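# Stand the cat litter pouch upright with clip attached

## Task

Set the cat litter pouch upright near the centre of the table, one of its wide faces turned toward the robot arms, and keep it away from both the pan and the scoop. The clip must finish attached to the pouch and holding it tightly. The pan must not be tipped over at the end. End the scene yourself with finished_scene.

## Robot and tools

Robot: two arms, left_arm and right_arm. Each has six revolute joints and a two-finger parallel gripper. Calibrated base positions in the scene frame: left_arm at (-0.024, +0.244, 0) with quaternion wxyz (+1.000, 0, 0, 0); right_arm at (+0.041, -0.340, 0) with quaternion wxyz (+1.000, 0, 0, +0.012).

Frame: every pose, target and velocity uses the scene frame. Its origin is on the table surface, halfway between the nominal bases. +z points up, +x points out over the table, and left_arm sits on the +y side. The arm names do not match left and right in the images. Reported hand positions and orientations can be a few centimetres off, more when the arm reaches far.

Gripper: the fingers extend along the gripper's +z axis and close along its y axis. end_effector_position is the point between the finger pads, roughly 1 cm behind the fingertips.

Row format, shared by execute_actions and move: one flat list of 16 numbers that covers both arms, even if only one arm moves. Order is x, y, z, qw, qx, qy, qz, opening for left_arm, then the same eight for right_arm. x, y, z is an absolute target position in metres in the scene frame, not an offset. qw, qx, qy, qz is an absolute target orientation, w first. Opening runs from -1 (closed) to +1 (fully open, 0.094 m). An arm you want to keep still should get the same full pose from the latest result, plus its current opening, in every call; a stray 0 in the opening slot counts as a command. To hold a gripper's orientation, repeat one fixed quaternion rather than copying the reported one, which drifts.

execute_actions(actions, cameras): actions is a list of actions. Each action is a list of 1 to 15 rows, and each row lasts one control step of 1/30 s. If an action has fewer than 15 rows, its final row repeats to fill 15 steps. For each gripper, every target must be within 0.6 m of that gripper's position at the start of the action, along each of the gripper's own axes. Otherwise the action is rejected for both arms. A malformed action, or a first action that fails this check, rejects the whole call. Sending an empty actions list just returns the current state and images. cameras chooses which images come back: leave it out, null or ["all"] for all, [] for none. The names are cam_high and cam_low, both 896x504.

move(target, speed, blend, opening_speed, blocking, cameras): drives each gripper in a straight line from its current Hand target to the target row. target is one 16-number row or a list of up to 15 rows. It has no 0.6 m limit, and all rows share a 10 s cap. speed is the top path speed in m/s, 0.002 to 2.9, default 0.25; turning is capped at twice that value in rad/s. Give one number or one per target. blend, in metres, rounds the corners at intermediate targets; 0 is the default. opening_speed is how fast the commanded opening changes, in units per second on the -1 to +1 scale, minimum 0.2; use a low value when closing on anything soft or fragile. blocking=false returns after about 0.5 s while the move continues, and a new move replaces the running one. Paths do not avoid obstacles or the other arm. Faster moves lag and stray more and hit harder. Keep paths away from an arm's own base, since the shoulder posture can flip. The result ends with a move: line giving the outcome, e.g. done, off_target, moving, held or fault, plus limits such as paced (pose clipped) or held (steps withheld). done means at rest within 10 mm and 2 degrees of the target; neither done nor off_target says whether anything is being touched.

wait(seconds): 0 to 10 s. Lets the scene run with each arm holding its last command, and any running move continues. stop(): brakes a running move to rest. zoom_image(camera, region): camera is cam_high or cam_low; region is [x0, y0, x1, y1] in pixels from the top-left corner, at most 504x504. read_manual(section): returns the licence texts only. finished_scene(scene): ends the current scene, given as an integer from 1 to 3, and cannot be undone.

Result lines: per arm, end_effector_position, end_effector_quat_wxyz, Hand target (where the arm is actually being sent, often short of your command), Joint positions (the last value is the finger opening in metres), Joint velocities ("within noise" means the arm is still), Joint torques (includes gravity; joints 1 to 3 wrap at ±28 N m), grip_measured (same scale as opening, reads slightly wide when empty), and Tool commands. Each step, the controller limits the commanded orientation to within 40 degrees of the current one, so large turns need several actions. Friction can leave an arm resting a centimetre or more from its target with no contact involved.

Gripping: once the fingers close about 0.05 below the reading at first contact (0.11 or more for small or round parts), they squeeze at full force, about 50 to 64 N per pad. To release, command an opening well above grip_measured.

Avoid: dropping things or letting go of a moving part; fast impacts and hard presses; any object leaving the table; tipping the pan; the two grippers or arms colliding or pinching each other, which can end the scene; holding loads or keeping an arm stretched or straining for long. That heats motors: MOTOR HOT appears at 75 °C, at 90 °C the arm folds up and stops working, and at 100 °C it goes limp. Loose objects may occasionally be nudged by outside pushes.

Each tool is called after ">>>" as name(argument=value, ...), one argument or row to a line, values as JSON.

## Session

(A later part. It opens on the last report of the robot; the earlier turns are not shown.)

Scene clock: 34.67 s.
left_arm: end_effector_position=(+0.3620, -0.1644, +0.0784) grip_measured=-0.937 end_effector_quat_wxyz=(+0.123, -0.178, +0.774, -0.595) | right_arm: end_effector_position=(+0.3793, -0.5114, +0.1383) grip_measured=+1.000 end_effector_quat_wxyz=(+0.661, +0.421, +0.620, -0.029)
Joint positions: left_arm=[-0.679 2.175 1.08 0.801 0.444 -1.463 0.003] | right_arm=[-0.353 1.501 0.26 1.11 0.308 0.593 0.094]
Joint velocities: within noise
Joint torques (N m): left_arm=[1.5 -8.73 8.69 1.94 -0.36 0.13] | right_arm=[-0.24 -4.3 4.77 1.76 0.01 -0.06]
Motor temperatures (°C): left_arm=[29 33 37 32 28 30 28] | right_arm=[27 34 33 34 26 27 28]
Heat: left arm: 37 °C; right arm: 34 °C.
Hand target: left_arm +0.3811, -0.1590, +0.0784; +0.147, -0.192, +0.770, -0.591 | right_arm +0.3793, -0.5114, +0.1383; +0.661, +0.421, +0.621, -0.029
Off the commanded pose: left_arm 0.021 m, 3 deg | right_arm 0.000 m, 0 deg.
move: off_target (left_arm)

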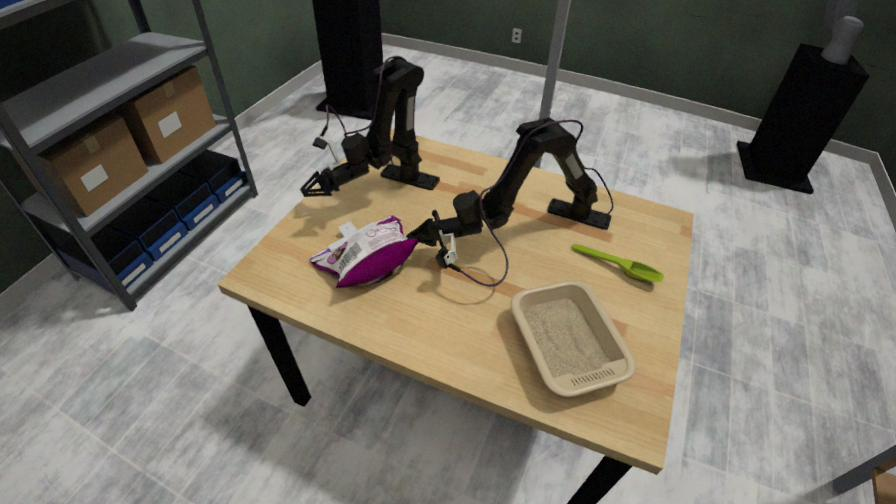

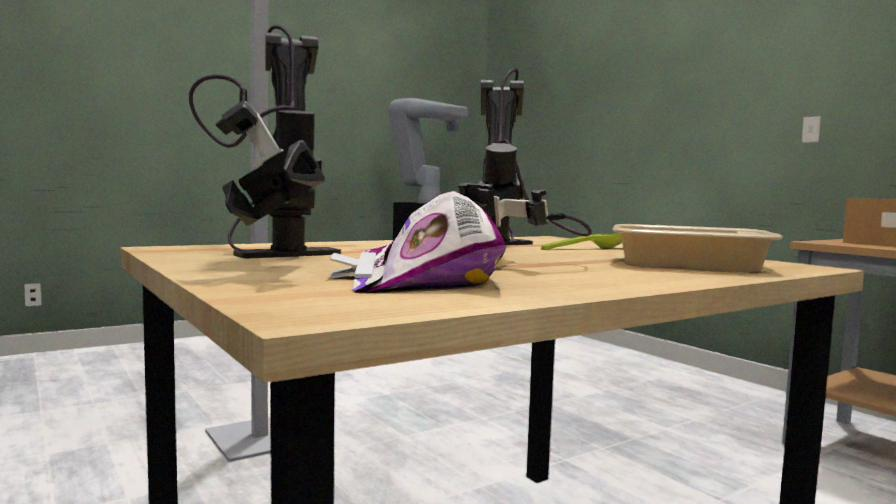

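>>> move(
  target=[
    [0.415,-0.140,0.078,0.1266,-0.1650,0.7760,-0.5954,-1,0.3793,-0.5114,0.1383,0.661,0.421,0.621,-0.029,1],
    [0.452,-0.105,0.078,0.1266,-0.1650,0.7760,-0.5954,-1,0.3793,-0.5114,0.1383,0.661,0.421,0.621,-0.029,1],
  ],
  speed=0.08,
  blend=[0.02,0],
)

>>> zoom_image(
  camera="cam_high",
  region=[300, 180, 500, 320],
)

>>> zoom_image(
  camera="cam_low",
  region=[300, 150, 580, 310],
)

Scene clock: 36.53 s.
left_arm: end_effector_position=(+0.4349, -0.1087, +0.0761) grip_measured=-0.992 end_effector_quat_wxyz=(+0.100, -0.159, +0.780, -0.597) | right_arm: end_effector_position=(+0.3793, -0.5114, +0.1383) grip_measured=+1.000 end_effector_quat_wxyz=(+0.661, +0.421, +0.620, -0.029)
Joint positions: left_arm=[-0.454 2.274 1.286 0.627 0.717 -1.363 0] | right_arm=[-0.353 1.501 0.26 1.11 0.308 0.593 0.094]
Joint velocities: within noise
Joint torques (N m): left_arm=[0.81 -10.13 9.03 1.98 -0.28 0.09] | right_arm=[0.12 -4.48 4.64 1.81 -0.03 -0.06]
Motor temperatures (°C): left_arm=[29 34 37 33 28 30 29] | right_arm=[27 34 34 34 26 27 28]
Heat: left arm: 37 °C; right arm: 34 °C.
Hand target: left_arm +0.4511, -0.1042, +0.0782; +0.126, -0.165, +0.776, -0.595 | right_arm +0.3793, -0.5114, +0.1383; +0.661, +0.421, +0.621, -0.029
Off the commanded pose: left_arm 0.018 m, 3 deg | right_arm 0.000 m, 0 deg.
move: off_target (left_arm); blend cut to 0.0194 m at target 1

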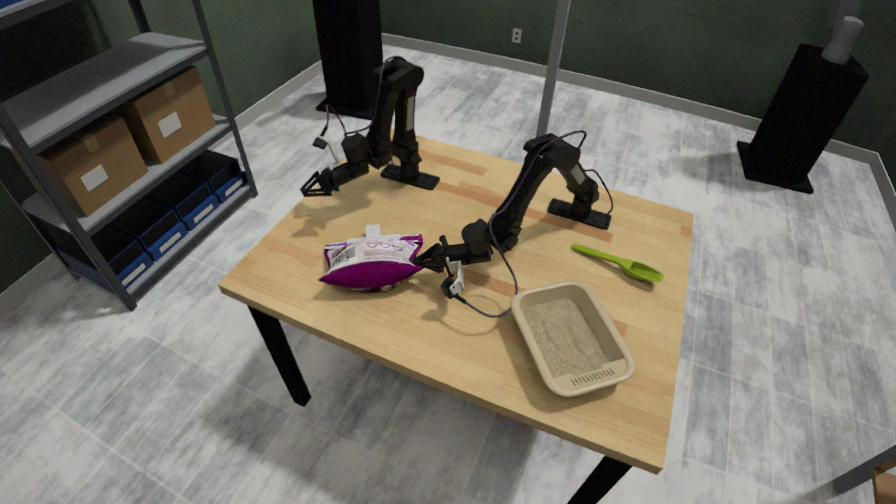

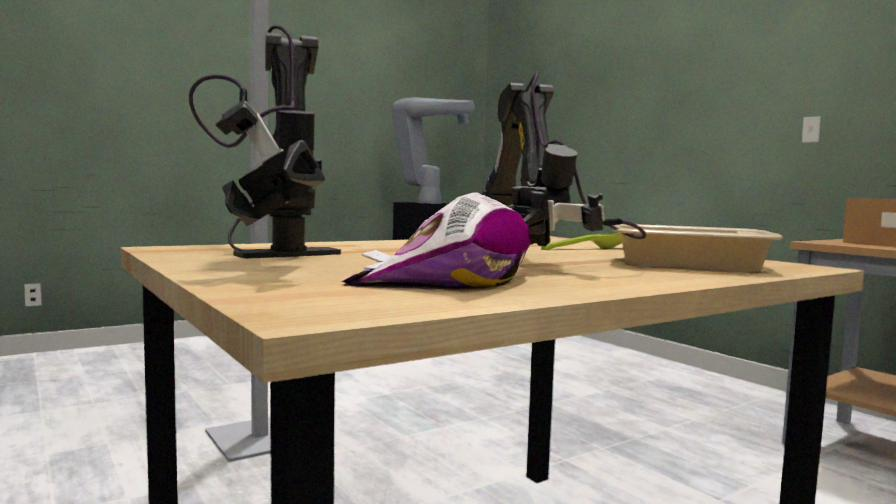

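Scaled by 2.520.

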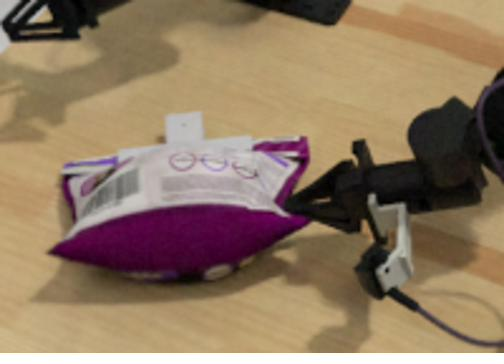

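Scaled by 1.800.

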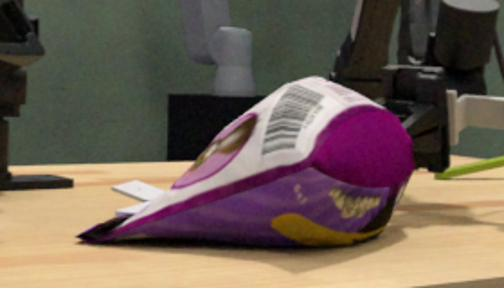

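>>> move(
  target=[
    [0.495,-0.100,0.076,0.1266,-0.1650,0.7760,-0.5954,-1,0.3793,-0.5114,0.1383,0.661,0.421,0.621,-0.029,1],
  ],
  speed=0.06,
)

>>> zoom_image(
  camera="cam_high",
  region=[300, 180, 500, 320],
)

>>> zoom_image(
  camera="cam_low",
  region=[300, 150, 580, 310],
)

Scene clock: 38.03 s.
left_arm: end_effector_position=(+0.4832, -0.1027, +0.0769) grip_measured=-0.994 end_effector_quat_wxyz=(+0.112, -0.164, +0.778, -0.597) | right_arm: end_effector_position=(+0.3793, -0.5114, +0.1383) grip_measured=+1.000 end_effector_quat_wxyz=(+0.661, +0.421, +0.620, -0.029)
Joint positions: left_arm=[-0.405 2.385 1.503 0.517 0.74 -1.342 0] | right_arm=[-0.353 1.501 0.26 1.11 0.308 0.593 0.094]
Joint velocities: within noise
Joint torques (N m): left_arm=[0.66 -10.76 9.09 1.88 -0.03 0.13] | right_arm=[0.1 -4.21 4.71 1.78 -0.07 -0.01]
Motor temperatures (°C): left_arm=[29 34 37 33 28 30 29] | right_arm=[27 34 34 34 26 27 28]
Heat: left arm: 37 °C; right arm: 34 °C.
Hand target: left_arm +0.4944, -0.0996, +0.0760; +0.127, -0.165, +0.776, -0.595 | right_arm +0.3793, -0.5114, +0.1383; +0.661, +0.421, +0.621, -0.029
Off the commanded pose: left_arm 0.012 m, 2 deg | right_arm 0.000 m, 0 deg.
move: off_target (left_arm)

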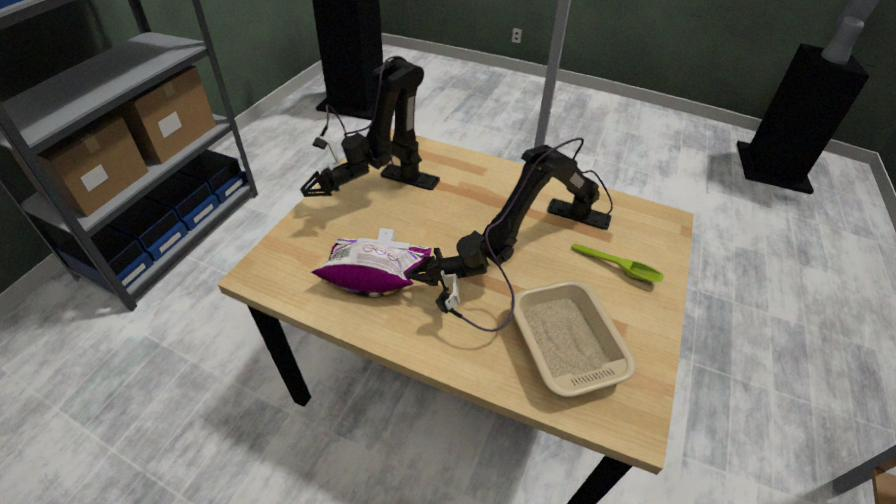

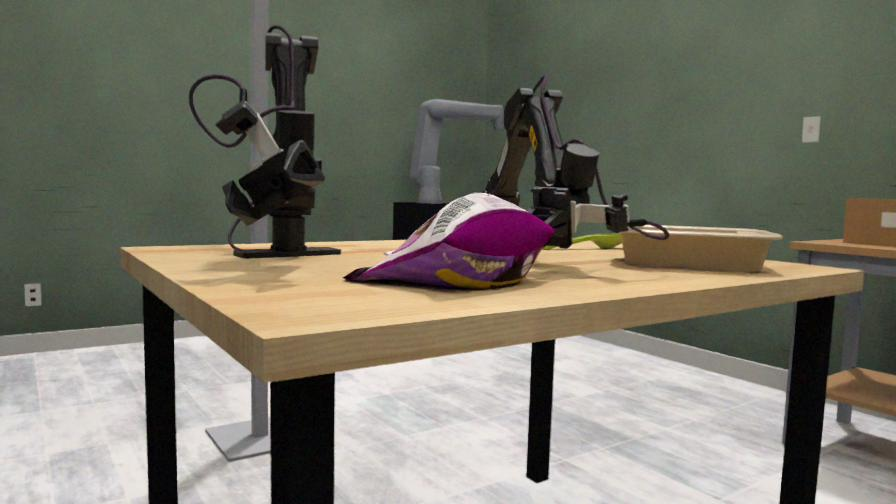

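Scaled by 2.520.

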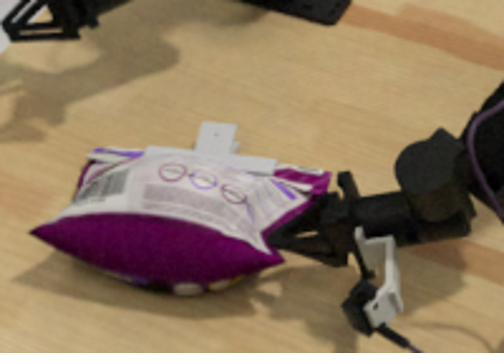

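Scaled by 1.800.

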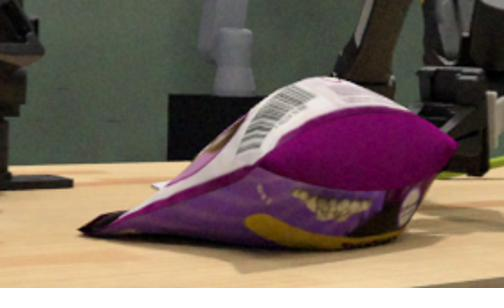

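>>> move(
  target=[
    [0.445,-0.020,0.095,0.1266,-0.1650,0.7760,-0.5954,-1,0.33,-0.5114,0.16,0.661,0.421,0.621,-0.029,1],
    [0.36,0.06,0.20,0.1678,-0.2187,0.7626,-0.5852,-0.3,0.30,-0.5114,0.18,0.661,0.421,0.621,-0.029,1],
  ],
  speed=0.2,
)

>>> zoom_image(
  camera="cam_high",
  region=[300, 200, 460, 310],
)

>>> zoom_image(
  camera="cam_low",
  region=[300, 150, 580, 310],
)

Scene clock: 41.33 s.
left_arm: end_effector_position=(+0.3641, +0.0586, +0.2017) grip_measured=-0.301 end_effector_quat_wxyz=(+0.170, -0.221, +0.760, -0.587) | right_arm: end_effector_position=(+0.3026, -0.5109, +0.1834) grip_measured=+1.000 end_effector_quat_wxyz=(+0.665, +0.422, +0.615, -0.024)
Joint positions: left_arm=[-0.137 1.517 0.83 0.302 0.831 -1.281 0.033] | right_arm=[-0.535 0.775 0.163 0.498 0.125 0.58 0.094]
Joint velocities: within noise
Joint torques (N m): left_arm=[0.46 -6.32 6.3 1.67 0.28 0.15] | right_arm=[-0.85 -1.2 6.57 1.65 -0.13 -0.19]
Motor temperatures (°C): left_arm=[29 35 37 33 28 30 28] | right_arm=[27 34 34 35 26 27 28]
Heat: left arm: 37 °C; right arm: 35 °C.
Hand target: left_arm +0.3601, +0.0600, +0.2000; +0.168, -0.219, +0.762, -0.585 | right_arm +0.3001, -0.5114, +0.1799; +0.661, +0.421, +0.621, -0.029
Off the commanded pose: left_arm 0.005 m, 1 deg | right_arm 0.004 m, 1 deg.
move: done

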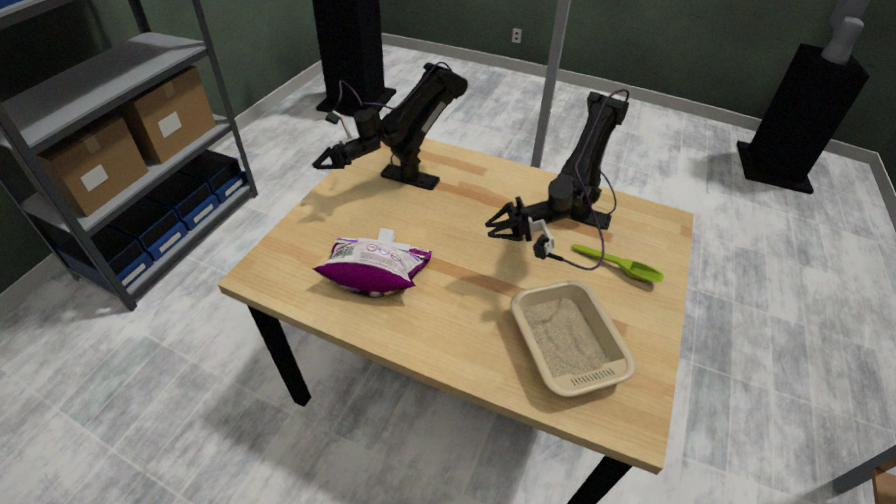

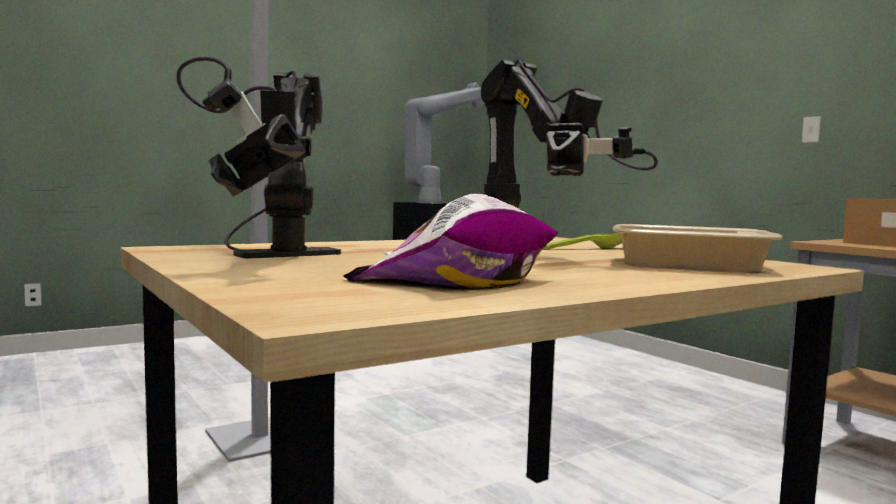

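Scaled by 3.150.

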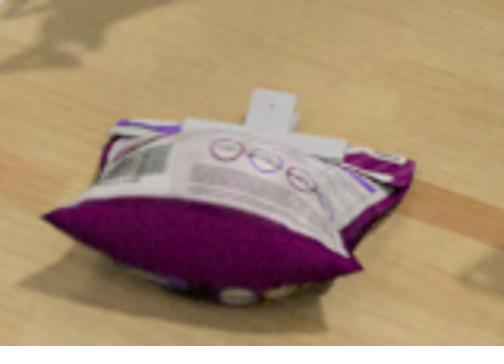

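Scaled by 1.800.

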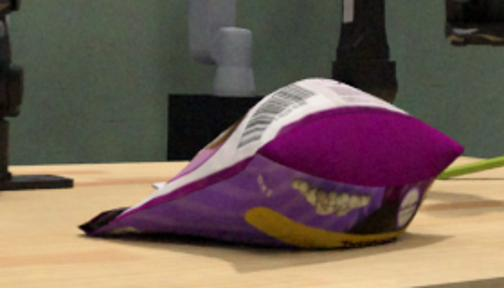

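>>> move(
  target=[
    [0.27,-0.11,0.14,0.3271,-0.5134,0.6690,-0.4263,-0.3,0.30,-0.5114,0.18,0.661,0.421,0.621,-0.029,1],
    [0.290,-0.130,0.032,0.3271,-0.5134,0.6690,-0.4263,-0.3,0.30,-0.5114,0.18,0.661,0.421,0.621,-0.029,1],
  ],
  speed=[0.25,0.12],
  cameras=["cam_high"],
)

>>> zoom_image(
  camera="cam_high",
  region=[380, 200, 500, 290],
)

Scene clock: 45.00 s.
left_arm: end_effector_position=(+0.2864, -0.1304, +0.0342) grip_measured=-0.301 end_effector_quat_wxyz=(+0.321, -0.515, +0.668, -0.431) | right_arm: end_effector_position=(+0.3026, -0.5108, +0.1833) grip_measured=+1.000 end_effector_quat_wxyz=(+0.665, +0.422, +0.616, -0.024)
Joint positions: left_arm=[-1.136 2.09 0.952 0.516 -0.758 -2.046 0.033] | right_arm=[-0.535 0.775 0.163 0.497 0.125 0.579 0.094]
Joint velocities: within noise
Joint torques (N m): left_arm=[0.58 -8.34 6.26 1.69 -0.3 0.13] | right_arm=[-1.1 -1.4 6.67 1.65 -0.14 -0.21]
Motor temperatures (°C): left_arm=[29 34 37 33 28 30 28] | right_arm=[27 34 34 35 26 27 28]
Heat: left arm: 37 °C; right arm: 35 °C.
Hand target: left_arm +0.2900, -0.1299, +0.0321; +0.327, -0.514, +0.669, -0.426 | right_arm +0.3001, -0.5114, +0.1799; +0.661, +0.421, +0.621, -0.029
Off the commanded pose: left_arm 0.004 m, 1 deg | right_arm 0.004 m, 1 deg.
move: done
Images, in order (width x height): cam_high 896x504.

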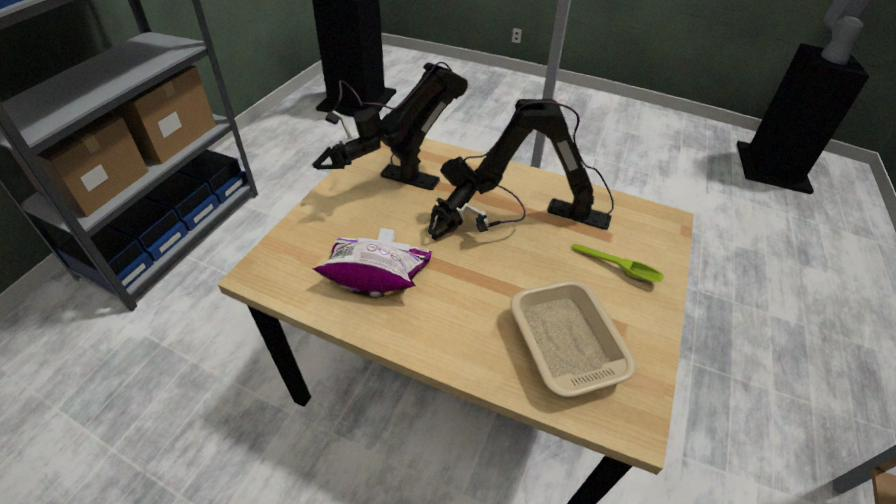

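Scaled by 4.200.

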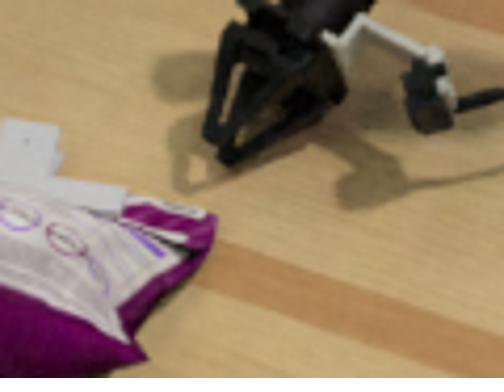

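>>> move(
  target=[
    [0.298,-0.108,0.036,0.2481,-0.3894,0.7481,-0.4766,-0.3,0.30,-0.5114,0.18,0.661,0.421,0.621,-0.029,1],
    [0.302,-0.110,0.022,0.2481,-0.3894,0.7481,-0.4766,-0.3,0.30,-0.5114,0.18,0.661,0.421,0.621,-0.029,1],
  ],
  speed=[0.1,0.05],
  cameras=["cam_high"],
)

>>> zoom_image(
  camera="cam_high",
  region=[380, 200, 500, 290],
)

Scene clock: 48.47 s.
left_arm: end_effector_position=(+0.3008, -0.1124, +0.0294) grip_measured=-0.301 end_effector_quat_wxyz=(+0.245, -0.392, +0.743, -0.484) | right_arm: end_effector_position=(+0.3026, -0.5108, +0.1832) grip_measured=+1.000 end_effector_quat_wxyz=(+0.665, +0.422, +0.616, -0.024)
Joint positions: left_arm=[-0.942 2.043 0.736 0.863 -0.296 -1.725 0.033] | right_arm=[-0.535 0.775 0.163 0.497 0.125 0.579 0.094]
Joint velocities: within noise
Joint torques (N m): left_arm=[0.43 -6.87 4.9 1.97 -0.04 0.11] | right_arm=[-0.96 -1.33 6.72 1.65 -0.13 -0.11]
Motor temperatures (°C): left_arm=[29 35 36 34 28 30 28] | right_arm=[27 34 35 36 26 27 28]
Heat: left arm: 36 °C; right arm: 36 °C.
Hand target: left_arm +0.3018, -0.1099, +0.0220; +0.248, -0.390, +0.748, -0.476 | right_arm +0.3001, -0.5114, +0.1799; +0.661, +0.421, +0.621, -0.029
Off the commanded pose: left_arm 0.008 m, 1 deg | right_arm 0.004 m, 1 deg.
move: done
Images, in order (width x height): cam_high 896x504.

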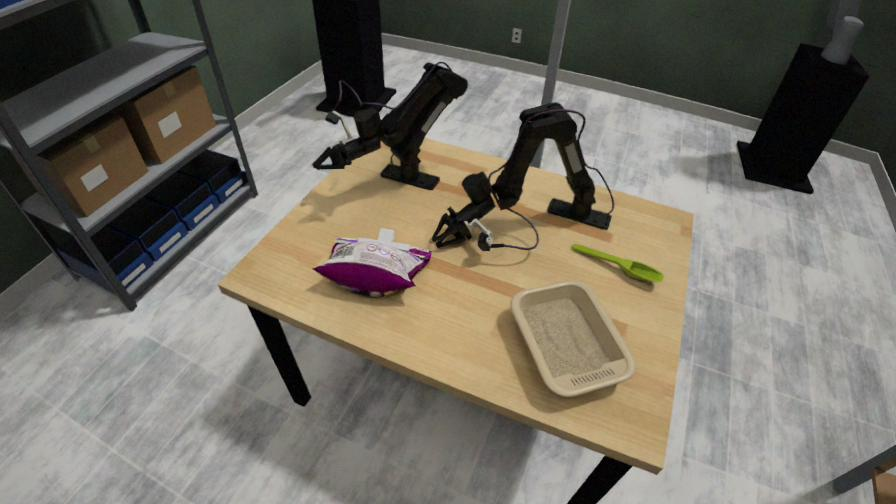

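Scaled by 4.200.

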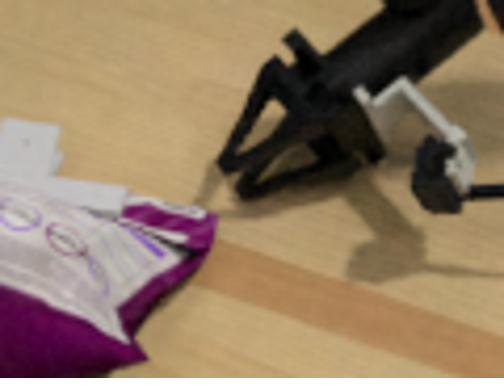

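>>> move(
  target=[
    [0.308,-0.116,0.016,0.2481,-0.3894,0.7481,-0.4766,-0.3,0.30,-0.5114,0.18,0.661,0.421,0.621,-0.029,1],
    [0.338,-0.137,0.018,0.2481,-0.3894,0.7481,-0.4766,-0.3,0.30,-0.5114,0.18,0.661,0.421,0.621,-0.029,1],
  ],
  speed=0.05,
  cameras=["cam_high"],
)

>>> zoom_image(
  camera="cam_high",
  region=[380, 200, 500, 290],
)

Scene clock: 50.10 s.
left_arm: end_effector_position=(+0.3343, -0.1372, +0.0263) grip_measured=-0.301 end_effector_quat_wxyz=(+0.246, -0.391, +0.740, -0.488) | right_arm: end_effector_position=(+0.3026, -0.5108, +0.1832) grip_measured=+1.000 end_effector_quat_wxyz=(+0.665, +0.422, +0.616, -0.024)
Joint positions: left_arm=[-0.908 2.15 0.91 0.81 -0.264 -1.709 0.033] | right_arm=[-0.535 0.775 0.163 0.497 0.125 0.579 0.094]
Joint velocities: within noise
Joint torques (N m): left_arm=[0.55 -7.94 6.83 1.77 -0.06 0.12] | right_arm=[-0.9 -1.18 6.6 1.69 -0.09 -0.13]
Motor temperatures (°C): left_arm=[29 35 36 34 28 30 28] | right_arm=[27 33 35 36 26 27 28]
Heat: left arm: 36 °C; right arm: 36 °C.
Hand target: left_arm +0.3378, -0.1367, +0.0182; +0.248, -0.389, +0.748, -0.477 | right_arm +0.3001, -0.5114, +0.1799; +0.661, +0.421, +0.621, -0.029
Off the commanded pose: left_arm 0.009 m, 2 deg | right_arm 0.004 m, 1 deg.
move: done
Images, in order (width x height): cam_high 896x504.

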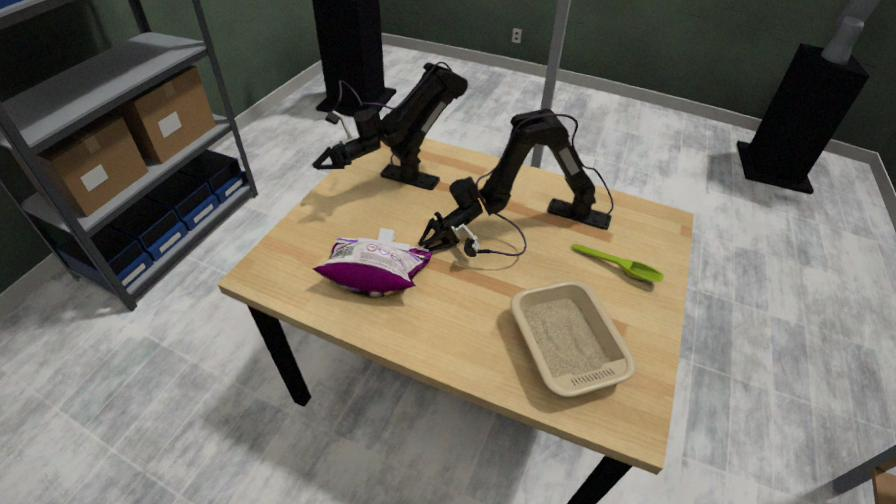

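Scaled by 4.200.

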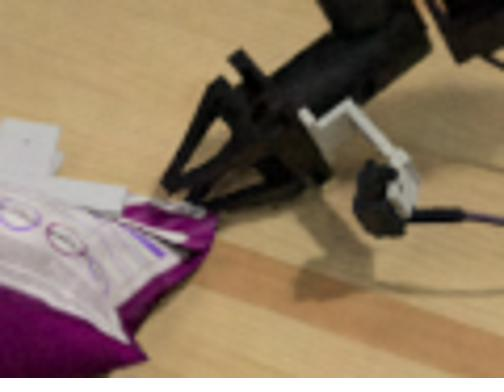

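>>> move(
  target=[
    [0.356,-0.150,0.018,0.2481,-0.3894,0.7481,-0.4766,-0.3,0.30,-0.5114,0.18,0.661,0.421,0.621,-0.029,1],
  ],
  speed=0.05,
  cameras=["cam_high"],
)

>>> zoom_image(
  camera="cam_high",
  region=[380, 210, 460, 280],
)

Scene clock: 51.07 s.
left_arm: end_effector_position=(+0.3514, -0.1499, +0.0249) grip_measured=-0.301 end_effector_quat_wxyz=(+0.245, -0.392, +0.742, -0.486) | right_arm: end_effector_position=(+0.3026, -0.5108, +0.1831) grip_measured=+1.000 end_effector_quat_wxyz=(+0.665, +0.422, +0.616, -0.024)
Joint positions: left_arm=[-0.893 2.199 1.008 0.756 -0.25 -1.704 0.033] | right_arm=[-0.535 0.775 0.163 0.496 0.125 0.579 0.094]
Joint velocities: within noise
Joint torques (N m): left_arm=[0.61 -8.38 7.39 1.82 -0.07 0.21] | right_arm=[-1.09 -1.33 6.56 1.61 -0.13 -0.22]
Motor temperatures (°C): left_arm=[29 35 36 34 28 30 28] | right_arm=[27 33 35 36 26 27 28]
Heat: left arm: 36 °C; right arm: 36 °C.
Hand target: left_arm +0.3557, -0.1498, +0.0181; +0.248, -0.389, +0.748, -0.477 | right_arm +0.3001, -0.5114, +0.1799; +0.661, +0.421, +0.621, -0.029
Off the commanded pose: left_arm 0.008 m, 1 deg | right_arm 0.004 m, 1 deg.
move: done
Images, in order (width x height): cam_high 896x504.

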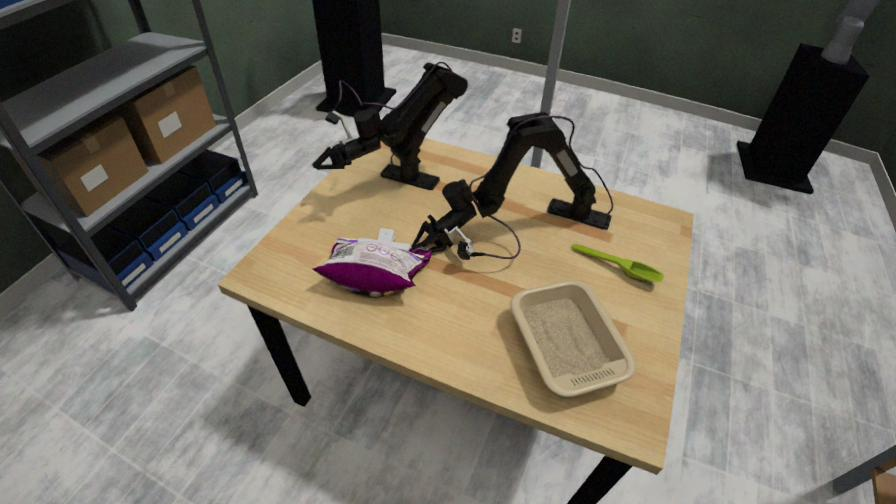

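Scaled by 6.300.

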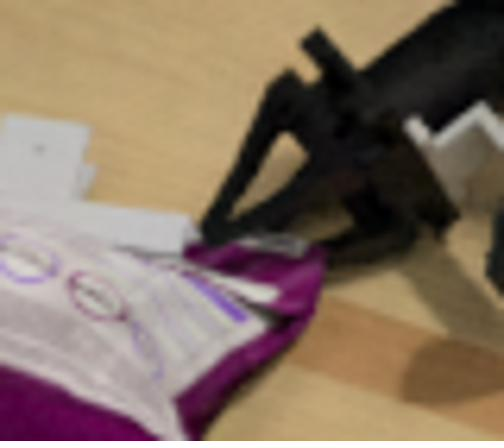

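>>> move(
  target=[
    [0.369,-0.150,0.019,0.2481,-0.3894,0.7481,-0.4766,-0.3,0.30,-0.5114,0.18,0.661,0.421,0.621,-0.029,1],
    [0.369,-0.150,0.021,0.2481,-0.3894,0.7481,-0.4766,-1,0.30,-0.5114,0.18,0.661,0.421,0.621,-0.029,1],
  ],
  speed=0.05,
  opening_speed=0.5,
  cameras=["cam_high"],
)

>>> zoom_image(
  camera="cam_high",
  region=[380, 210, 460, 280],
)

Scene clock: 53.67 s.
left_arm: end_effector_position=(+0.3620, -0.1486, +0.0209) grip_measured=-0.983 end_effector_quat_wxyz=(+0.243, -0.390, +0.750, -0.476) | right_arm: end_effector_position=(+0.3026, -0.5108, +0.1831) grip_measured=+1.000 end_effector_quat_wxyz=(+0.665, +0.422, +0.616, -0.024)
Joint positions: left_arm=[-0.868 2.214 1.048 0.709 -0.224 -1.686 0.001] | right_arm=[-0.535 0.775 0.163 0.496 0.125 0.579 0.094]
Joint velocities: within noise
Joint torques (N m): left_arm=[0.62 -8.88 7.51 2.02 -0.1 0.09] | right_arm=[-0.94 -1.24 6.39 1.65 -0.12 -0.2]
Motor temperatures (°C): left_arm=[29 35 37 34 28 30 28] | right_arm=[27 33 35 36 26 27 28]
Heat: left arm: 37 °C; right arm: 36 °C.
Hand target: left_arm +0.3688, -0.1499, +0.0212; +0.248, -0.389, +0.748, -0.477 | right_arm +0.3001, -0.5114, +0.1799; +0.661, +0.421, +0.621, -0.029
Off the commanded pose: left_arm 0.007 m, 1 deg | right_arm 0.004 m, 1 deg.
move: done
Images, in order (width x height): cam_high 896x504.

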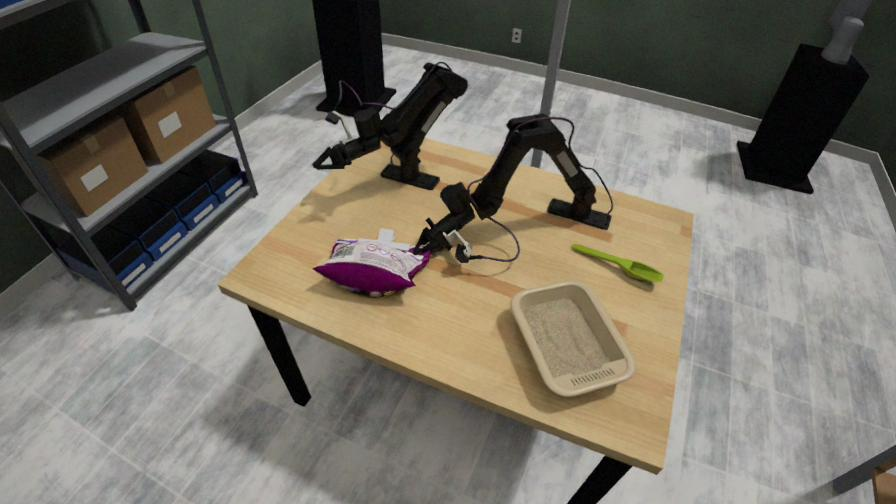

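Scaled by 6.300.

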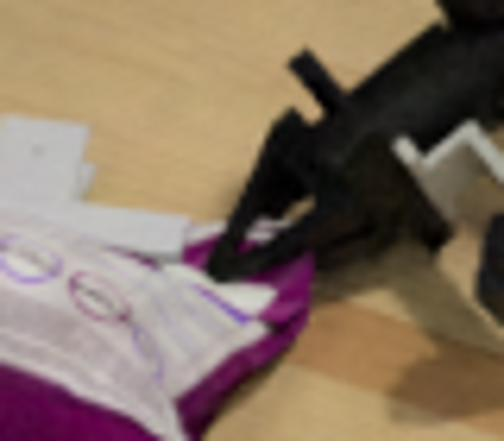

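>>> move(
  target=[
    [0.366,-0.140,0.068,0.2024,-0.4150,0.7972,-0.3888,-1,0.30,-0.5114,0.18,0.661,0.421,0.621,-0.029,1],
    [0.340,-0.055,0.085,0.2056,-0.4964,0.7792,-0.3227,-1,0.30,-0.5114,0.18,0.661,0.421,0.621,-0.029,1],
  ],
  speed=0.08,
  blend=[0.015,0],
)

>>> zoom_image(
  camera="cam_high",
  region=[320, 190, 500, 320],
)

>>> zoom_image(
  camera="cam_low",
  region=[340, 150, 600, 310],
)

Scene clock: 57.10 s.
left_arm: end_effector_position=(+0.3321, -0.0806, +0.0732) grip_measured=-0.983 end_effector_quat_wxyz=(+0.171, -0.474, +0.794, -0.339) | right_arm: end_effector_position=(+0.3026, -0.5108, +0.1831) grip_measured=+1.000 end_effector_quat_wxyz=(+0.665, +0.422, +0.616, -0.024)
Joint positions: left_arm=[-0.802 1.839 1.092 -0.058 -0.165 -1.812 0.001] | right_arm=[-0.535 0.775 0.163 0.496 0.125 0.579 0.094]
Joint velocities: within noise
Joint torques (N m): left_arm=[1.66 -12.16 5.85 1.21 -0.99 -0.02] | right_arm=[-0.99 -1.29 6.63 1.59 -0.14 -0.2]
Motor temperatures (°C): left_arm=[29 37 37 34 28 30 29] | right_arm=[27 33 36 37 26 27 28]
Heat: left arm: 37 °C; right arm: 37 °C.
Hand target: left_arm +0.3400, -0.0561, +0.0843; +0.205, -0.496, +0.779, -0.323 | right_arm +0.3001, -0.5114, +0.1799; +0.661, +0.421, +0.621, -0.029
Off the commanded pose: left_arm 0.029 m, 5 deg | right_arm 0.004 m, 1 deg.
move: off_target (left_arm)

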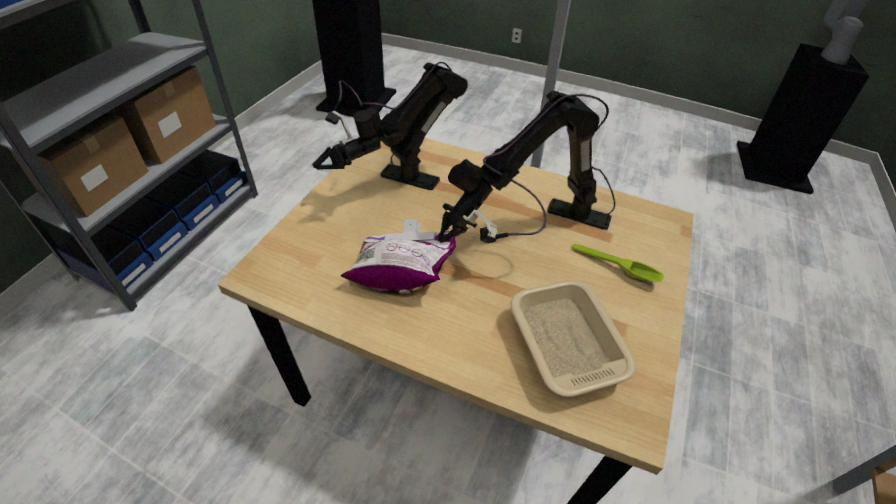

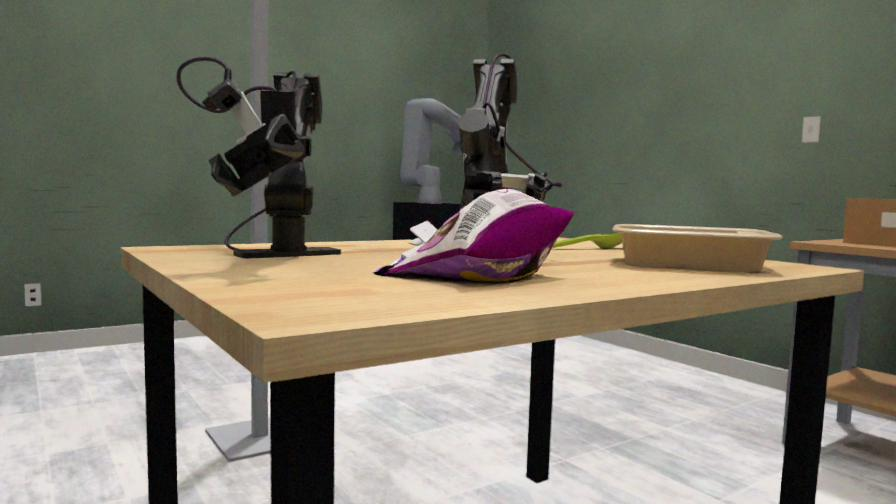

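Scaled by 2.800.

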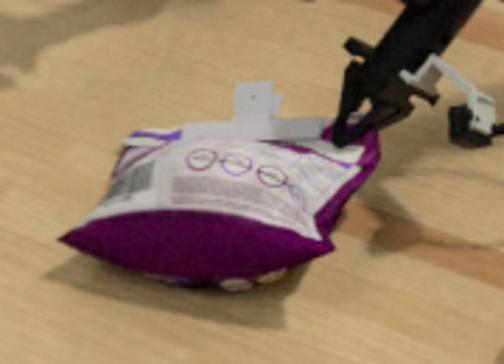

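Scaled by 1.938.

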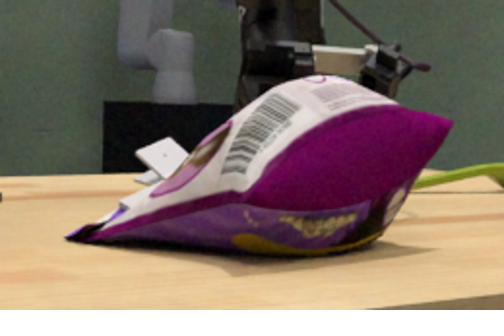

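>>> move(
  target=[
    [0.330,0.0,0.095,0.2056,-0.4964,0.7792,-0.3227,-1,0.30,-0.5114,0.18,0.661,0.421,0.621,-0.029,1],
    [0.310,0.065,0.10,0.2056,-0.4964,0.7792,-0.3227,-1,0.30,-0.5114,0.18,0.661,0.421,0.621,-0.029,1],
  ],
  speed=0.08,
  blend=[0.02,0],
)

>>> zoom_image(
  camera="cam_high",
  region=[320, 190, 520, 320],
)

>>> zoom_image(
  camera="cam_low",
  region=[400, 150, 660, 310],
)

Scene clock: 61.30 s.
left_arm: end_effector_position=(+0.3023, +0.0466, +0.0893) grip_measured=-0.983 end_effector_quat_wxyz=(+0.169, -0.483, +0.793, -0.329) | right_arm: end_effector_position=(+0.3026, -0.5108, +0.1830) grip_measured=+1.000 end_effector_quat_wxyz=(+0.665, +0.422, +0.616, -0.024)
Joint positions: left_arm=[-0.546 1.433 0.74 -0.119 0.003 -1.641 0.001] | right_arm=[-0.535 0.775 0.163 0.496 0.125 0.579 0.094]
Joint velocities: within noise
Joint torques (N m): left_arm=[1.61 -7.98 6.23 1.57 -0.75 0.07] | right_arm=[-0.92 -1.48 6.67 1.7 -0.13 -0.14]
Motor temperatures (°C): left_arm=[29 39 37 34 29 30 29] | right_arm=[27 33 36 37 26 27 28]
Heat: left arm: 39 °C; right arm: 37 °C.
Hand target: left_arm +0.3099, +0.0645, +0.0996; +0.205, -0.497, +0.779, -0.323 | right_arm +0.3001, -0.5114, +0.1799; +0.661, +0.421, +0.621, -0.029
Off the commanded pose: left_arm 0.023 m, 5 deg | right_arm 0.004 m, 1 deg.
move: off_target (left_arm)

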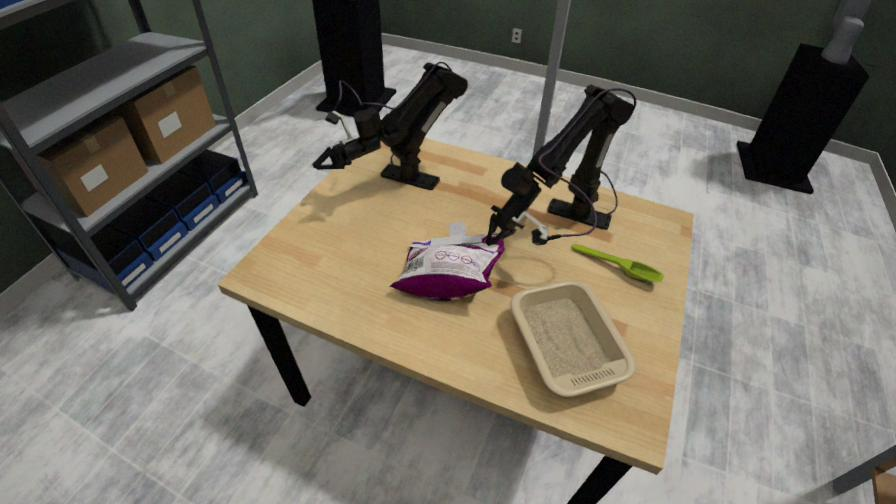

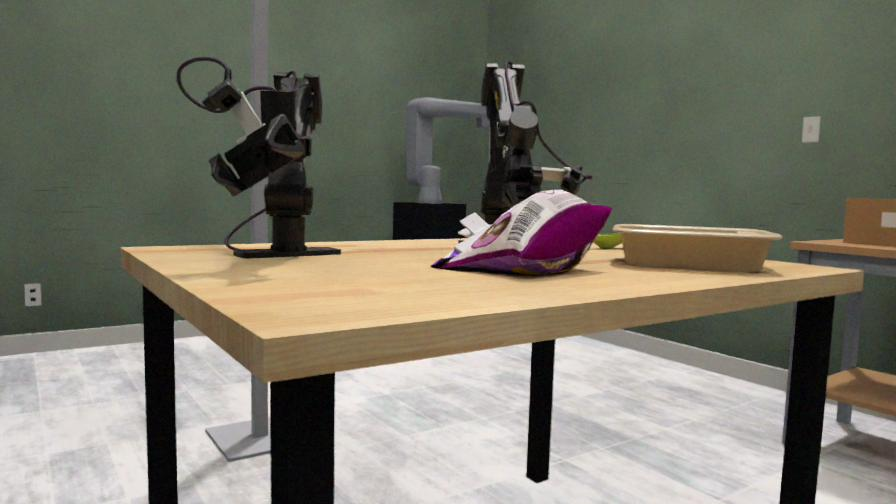

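Scaled by 2.520.

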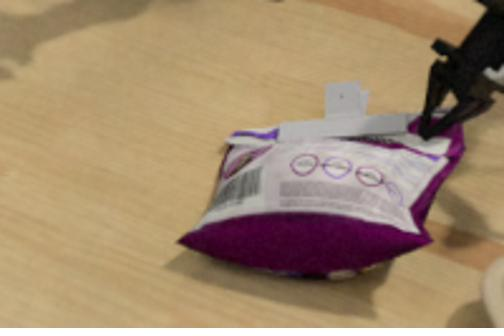

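Scaled by 1.938.

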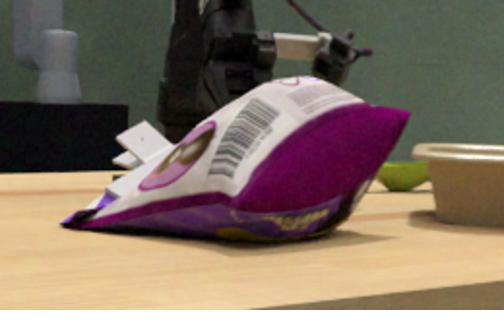

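>>> move(
  target=[
    [0.310,0.060,0.10,0.2056,-0.4964,0.7792,-0.3227,-1,0.37,-0.36,0.20,0.2768,0.4344,0.7229,0.4606,0],
    [0.310,0.060,0.10,0.2056,-0.4964,0.7792,-0.3227,-1,0.325,-0.205,0.11,0.2768,0.4344,0.7229,0.4606,-0.3],
  ],
  speed=0.2,
)

>>> zoom_image(
  camera="cam_high",
  region=[380, 180, 520, 290],
)

Scene clock: 68.37 s.
left_arm: end_effector_position=(+0.3023, +0.0466, +0.0892) grip_measured=-0.983 end_effector_quat_wxyz=(+0.169, -0.484, +0.793, -0.329) | right_arm: end_effector_position=(+0.3285, -0.2042, +0.1183) grip_measured=-0.298 end_effector_quat_wxyz=(+0.277, +0.433, +0.718, +0.468)
Joint positions: left_arm=[-0.546 1.433 0.74 -0.119 0.003 -1.641 0.001] | right_arm=[0.354 0.949 0.242 0.285 -0.105 1.532 0.033]
Joint velocities: within noise
Joint torques (N m): left_arm=[0.31 -7.34 7.08 1.56 -0.93 -0.08] | right_arm=[0.81 -0.9 5.29 1.75 0.04 -0.09]
Motor temperatures (°C): left_arm=[29 36 37 34 29 30 29] | right_arm=[27 33 36 37 26 27 28]
Heat: left arm: 37 °C; right arm: 37 °C.
Hand target: left_arm +0.3098, +0.0599, +0.0999; +0.205, -0.497, +0.779, -0.323 | right_arm +0.3249, -0.2050, +0.1100; +0.277, +0.434, +0.723, +0.461
Off the commanded pose: left_arm 0.019 m, 5 deg | right_arm 0.009 m, 1 deg.
move: off_target (left_arm)

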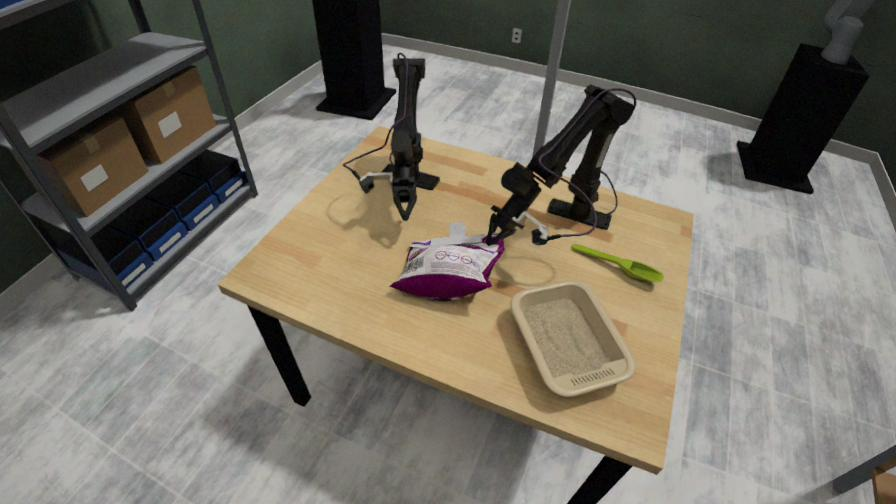

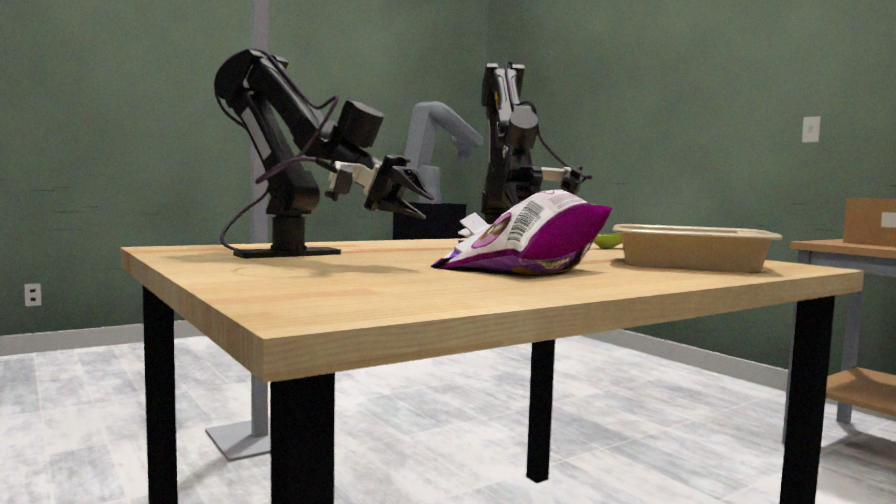

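Scaled by 3.600.

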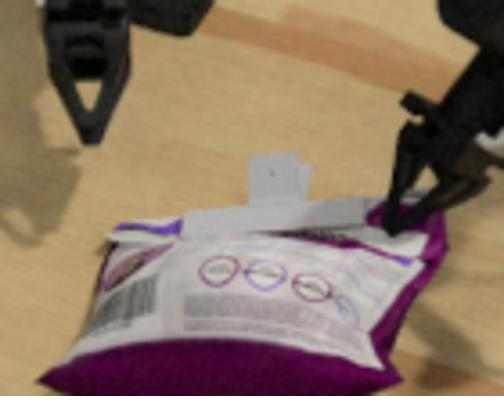

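>>> move(
  target=[
    [0.310,0.060,0.10,0.2056,-0.4964,0.7792,-0.3227,-1,0.298,-0.181,0.034,0.2768,0.4344,0.7229,0.4606,-0.3],
  ],
  speed=0.12,
  cameras=["cam_high"],
)

>>> zoom_image(
  camera="cam_high",
  region=[380, 200, 480, 280],
)

Scene clock: 70.43 s.
left_arm: end_effector_position=(+0.3023, +0.0466, +0.0892) grip_measured=-0.983 end_effector_quat_wxyz=(+0.169, -0.484, +0.793, -0.329) | right_arm: end_effector_position=(+0.3029, -0.1780, +0.0402) grip_measured=-0.298 end_effector_quat_wxyz=(+0.272, +0.437, +0.721, +0.463)
Joint positions: left_arm=[-0.546 1.433 0.74 -0.119 0.003 -1.642 0.001] | right_arm=[0.587 1.47 0.024 1.007 0.106 1.633 0.033]
Joint velocities: within noise
Joint torques (N m): left_arm=[0.44 -7.15 7.25 1.56 -0.91 -0.03] | right_arm=[0.79 -2.19 2.78 1.74 0.14 -0.11]
Motor temperatures (°C): left_arm=[29 36 37 34 29 30 29] | right_arm=[27 33 36 38 26 27 28]
Heat: left arm: 37 °C; right arm: 38 °C.
Hand target: left_arm +0.3098, +0.0599, +0.0999; +0.205, -0.497, +0.779, -0.323 | right_arm +0.2986, -0.1807, +0.0343; +0.273, +0.438, +0.727, +0.453
Off the commanded pose: left_arm 0.019 m, 5 deg | right_arm 0.008 m, 1 deg.
joint sent to its limit (right arm) — joint 3 (elbow), lower limit, where the elbow is as bent as it goes. The joint targets still meet the commanded pose.
move: off_target (left_arm)
Images, in order (width x height): cam_high 896x504.

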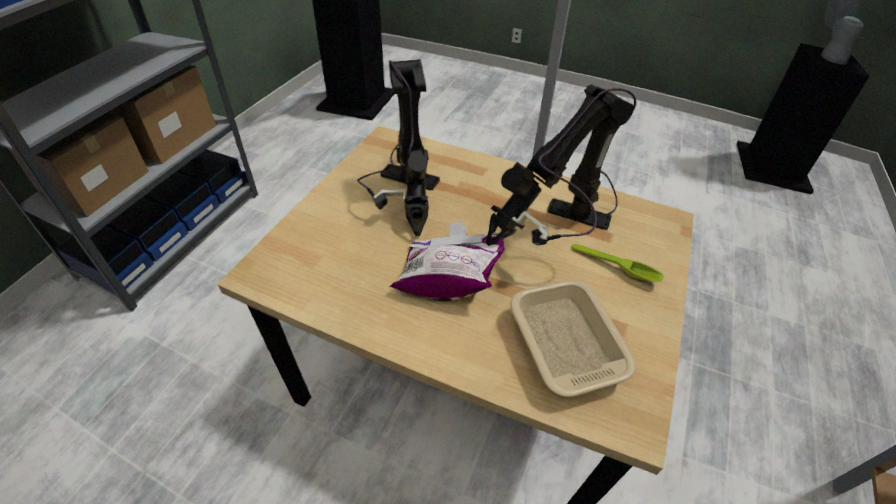

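Scaled by 5.040.

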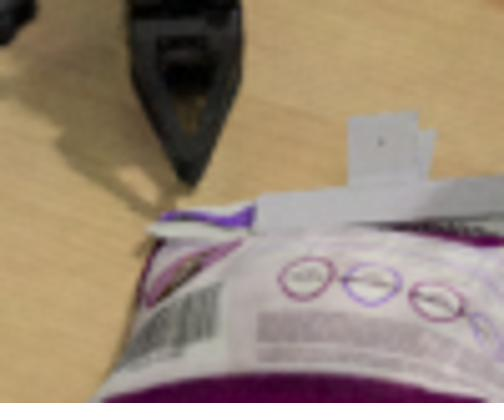

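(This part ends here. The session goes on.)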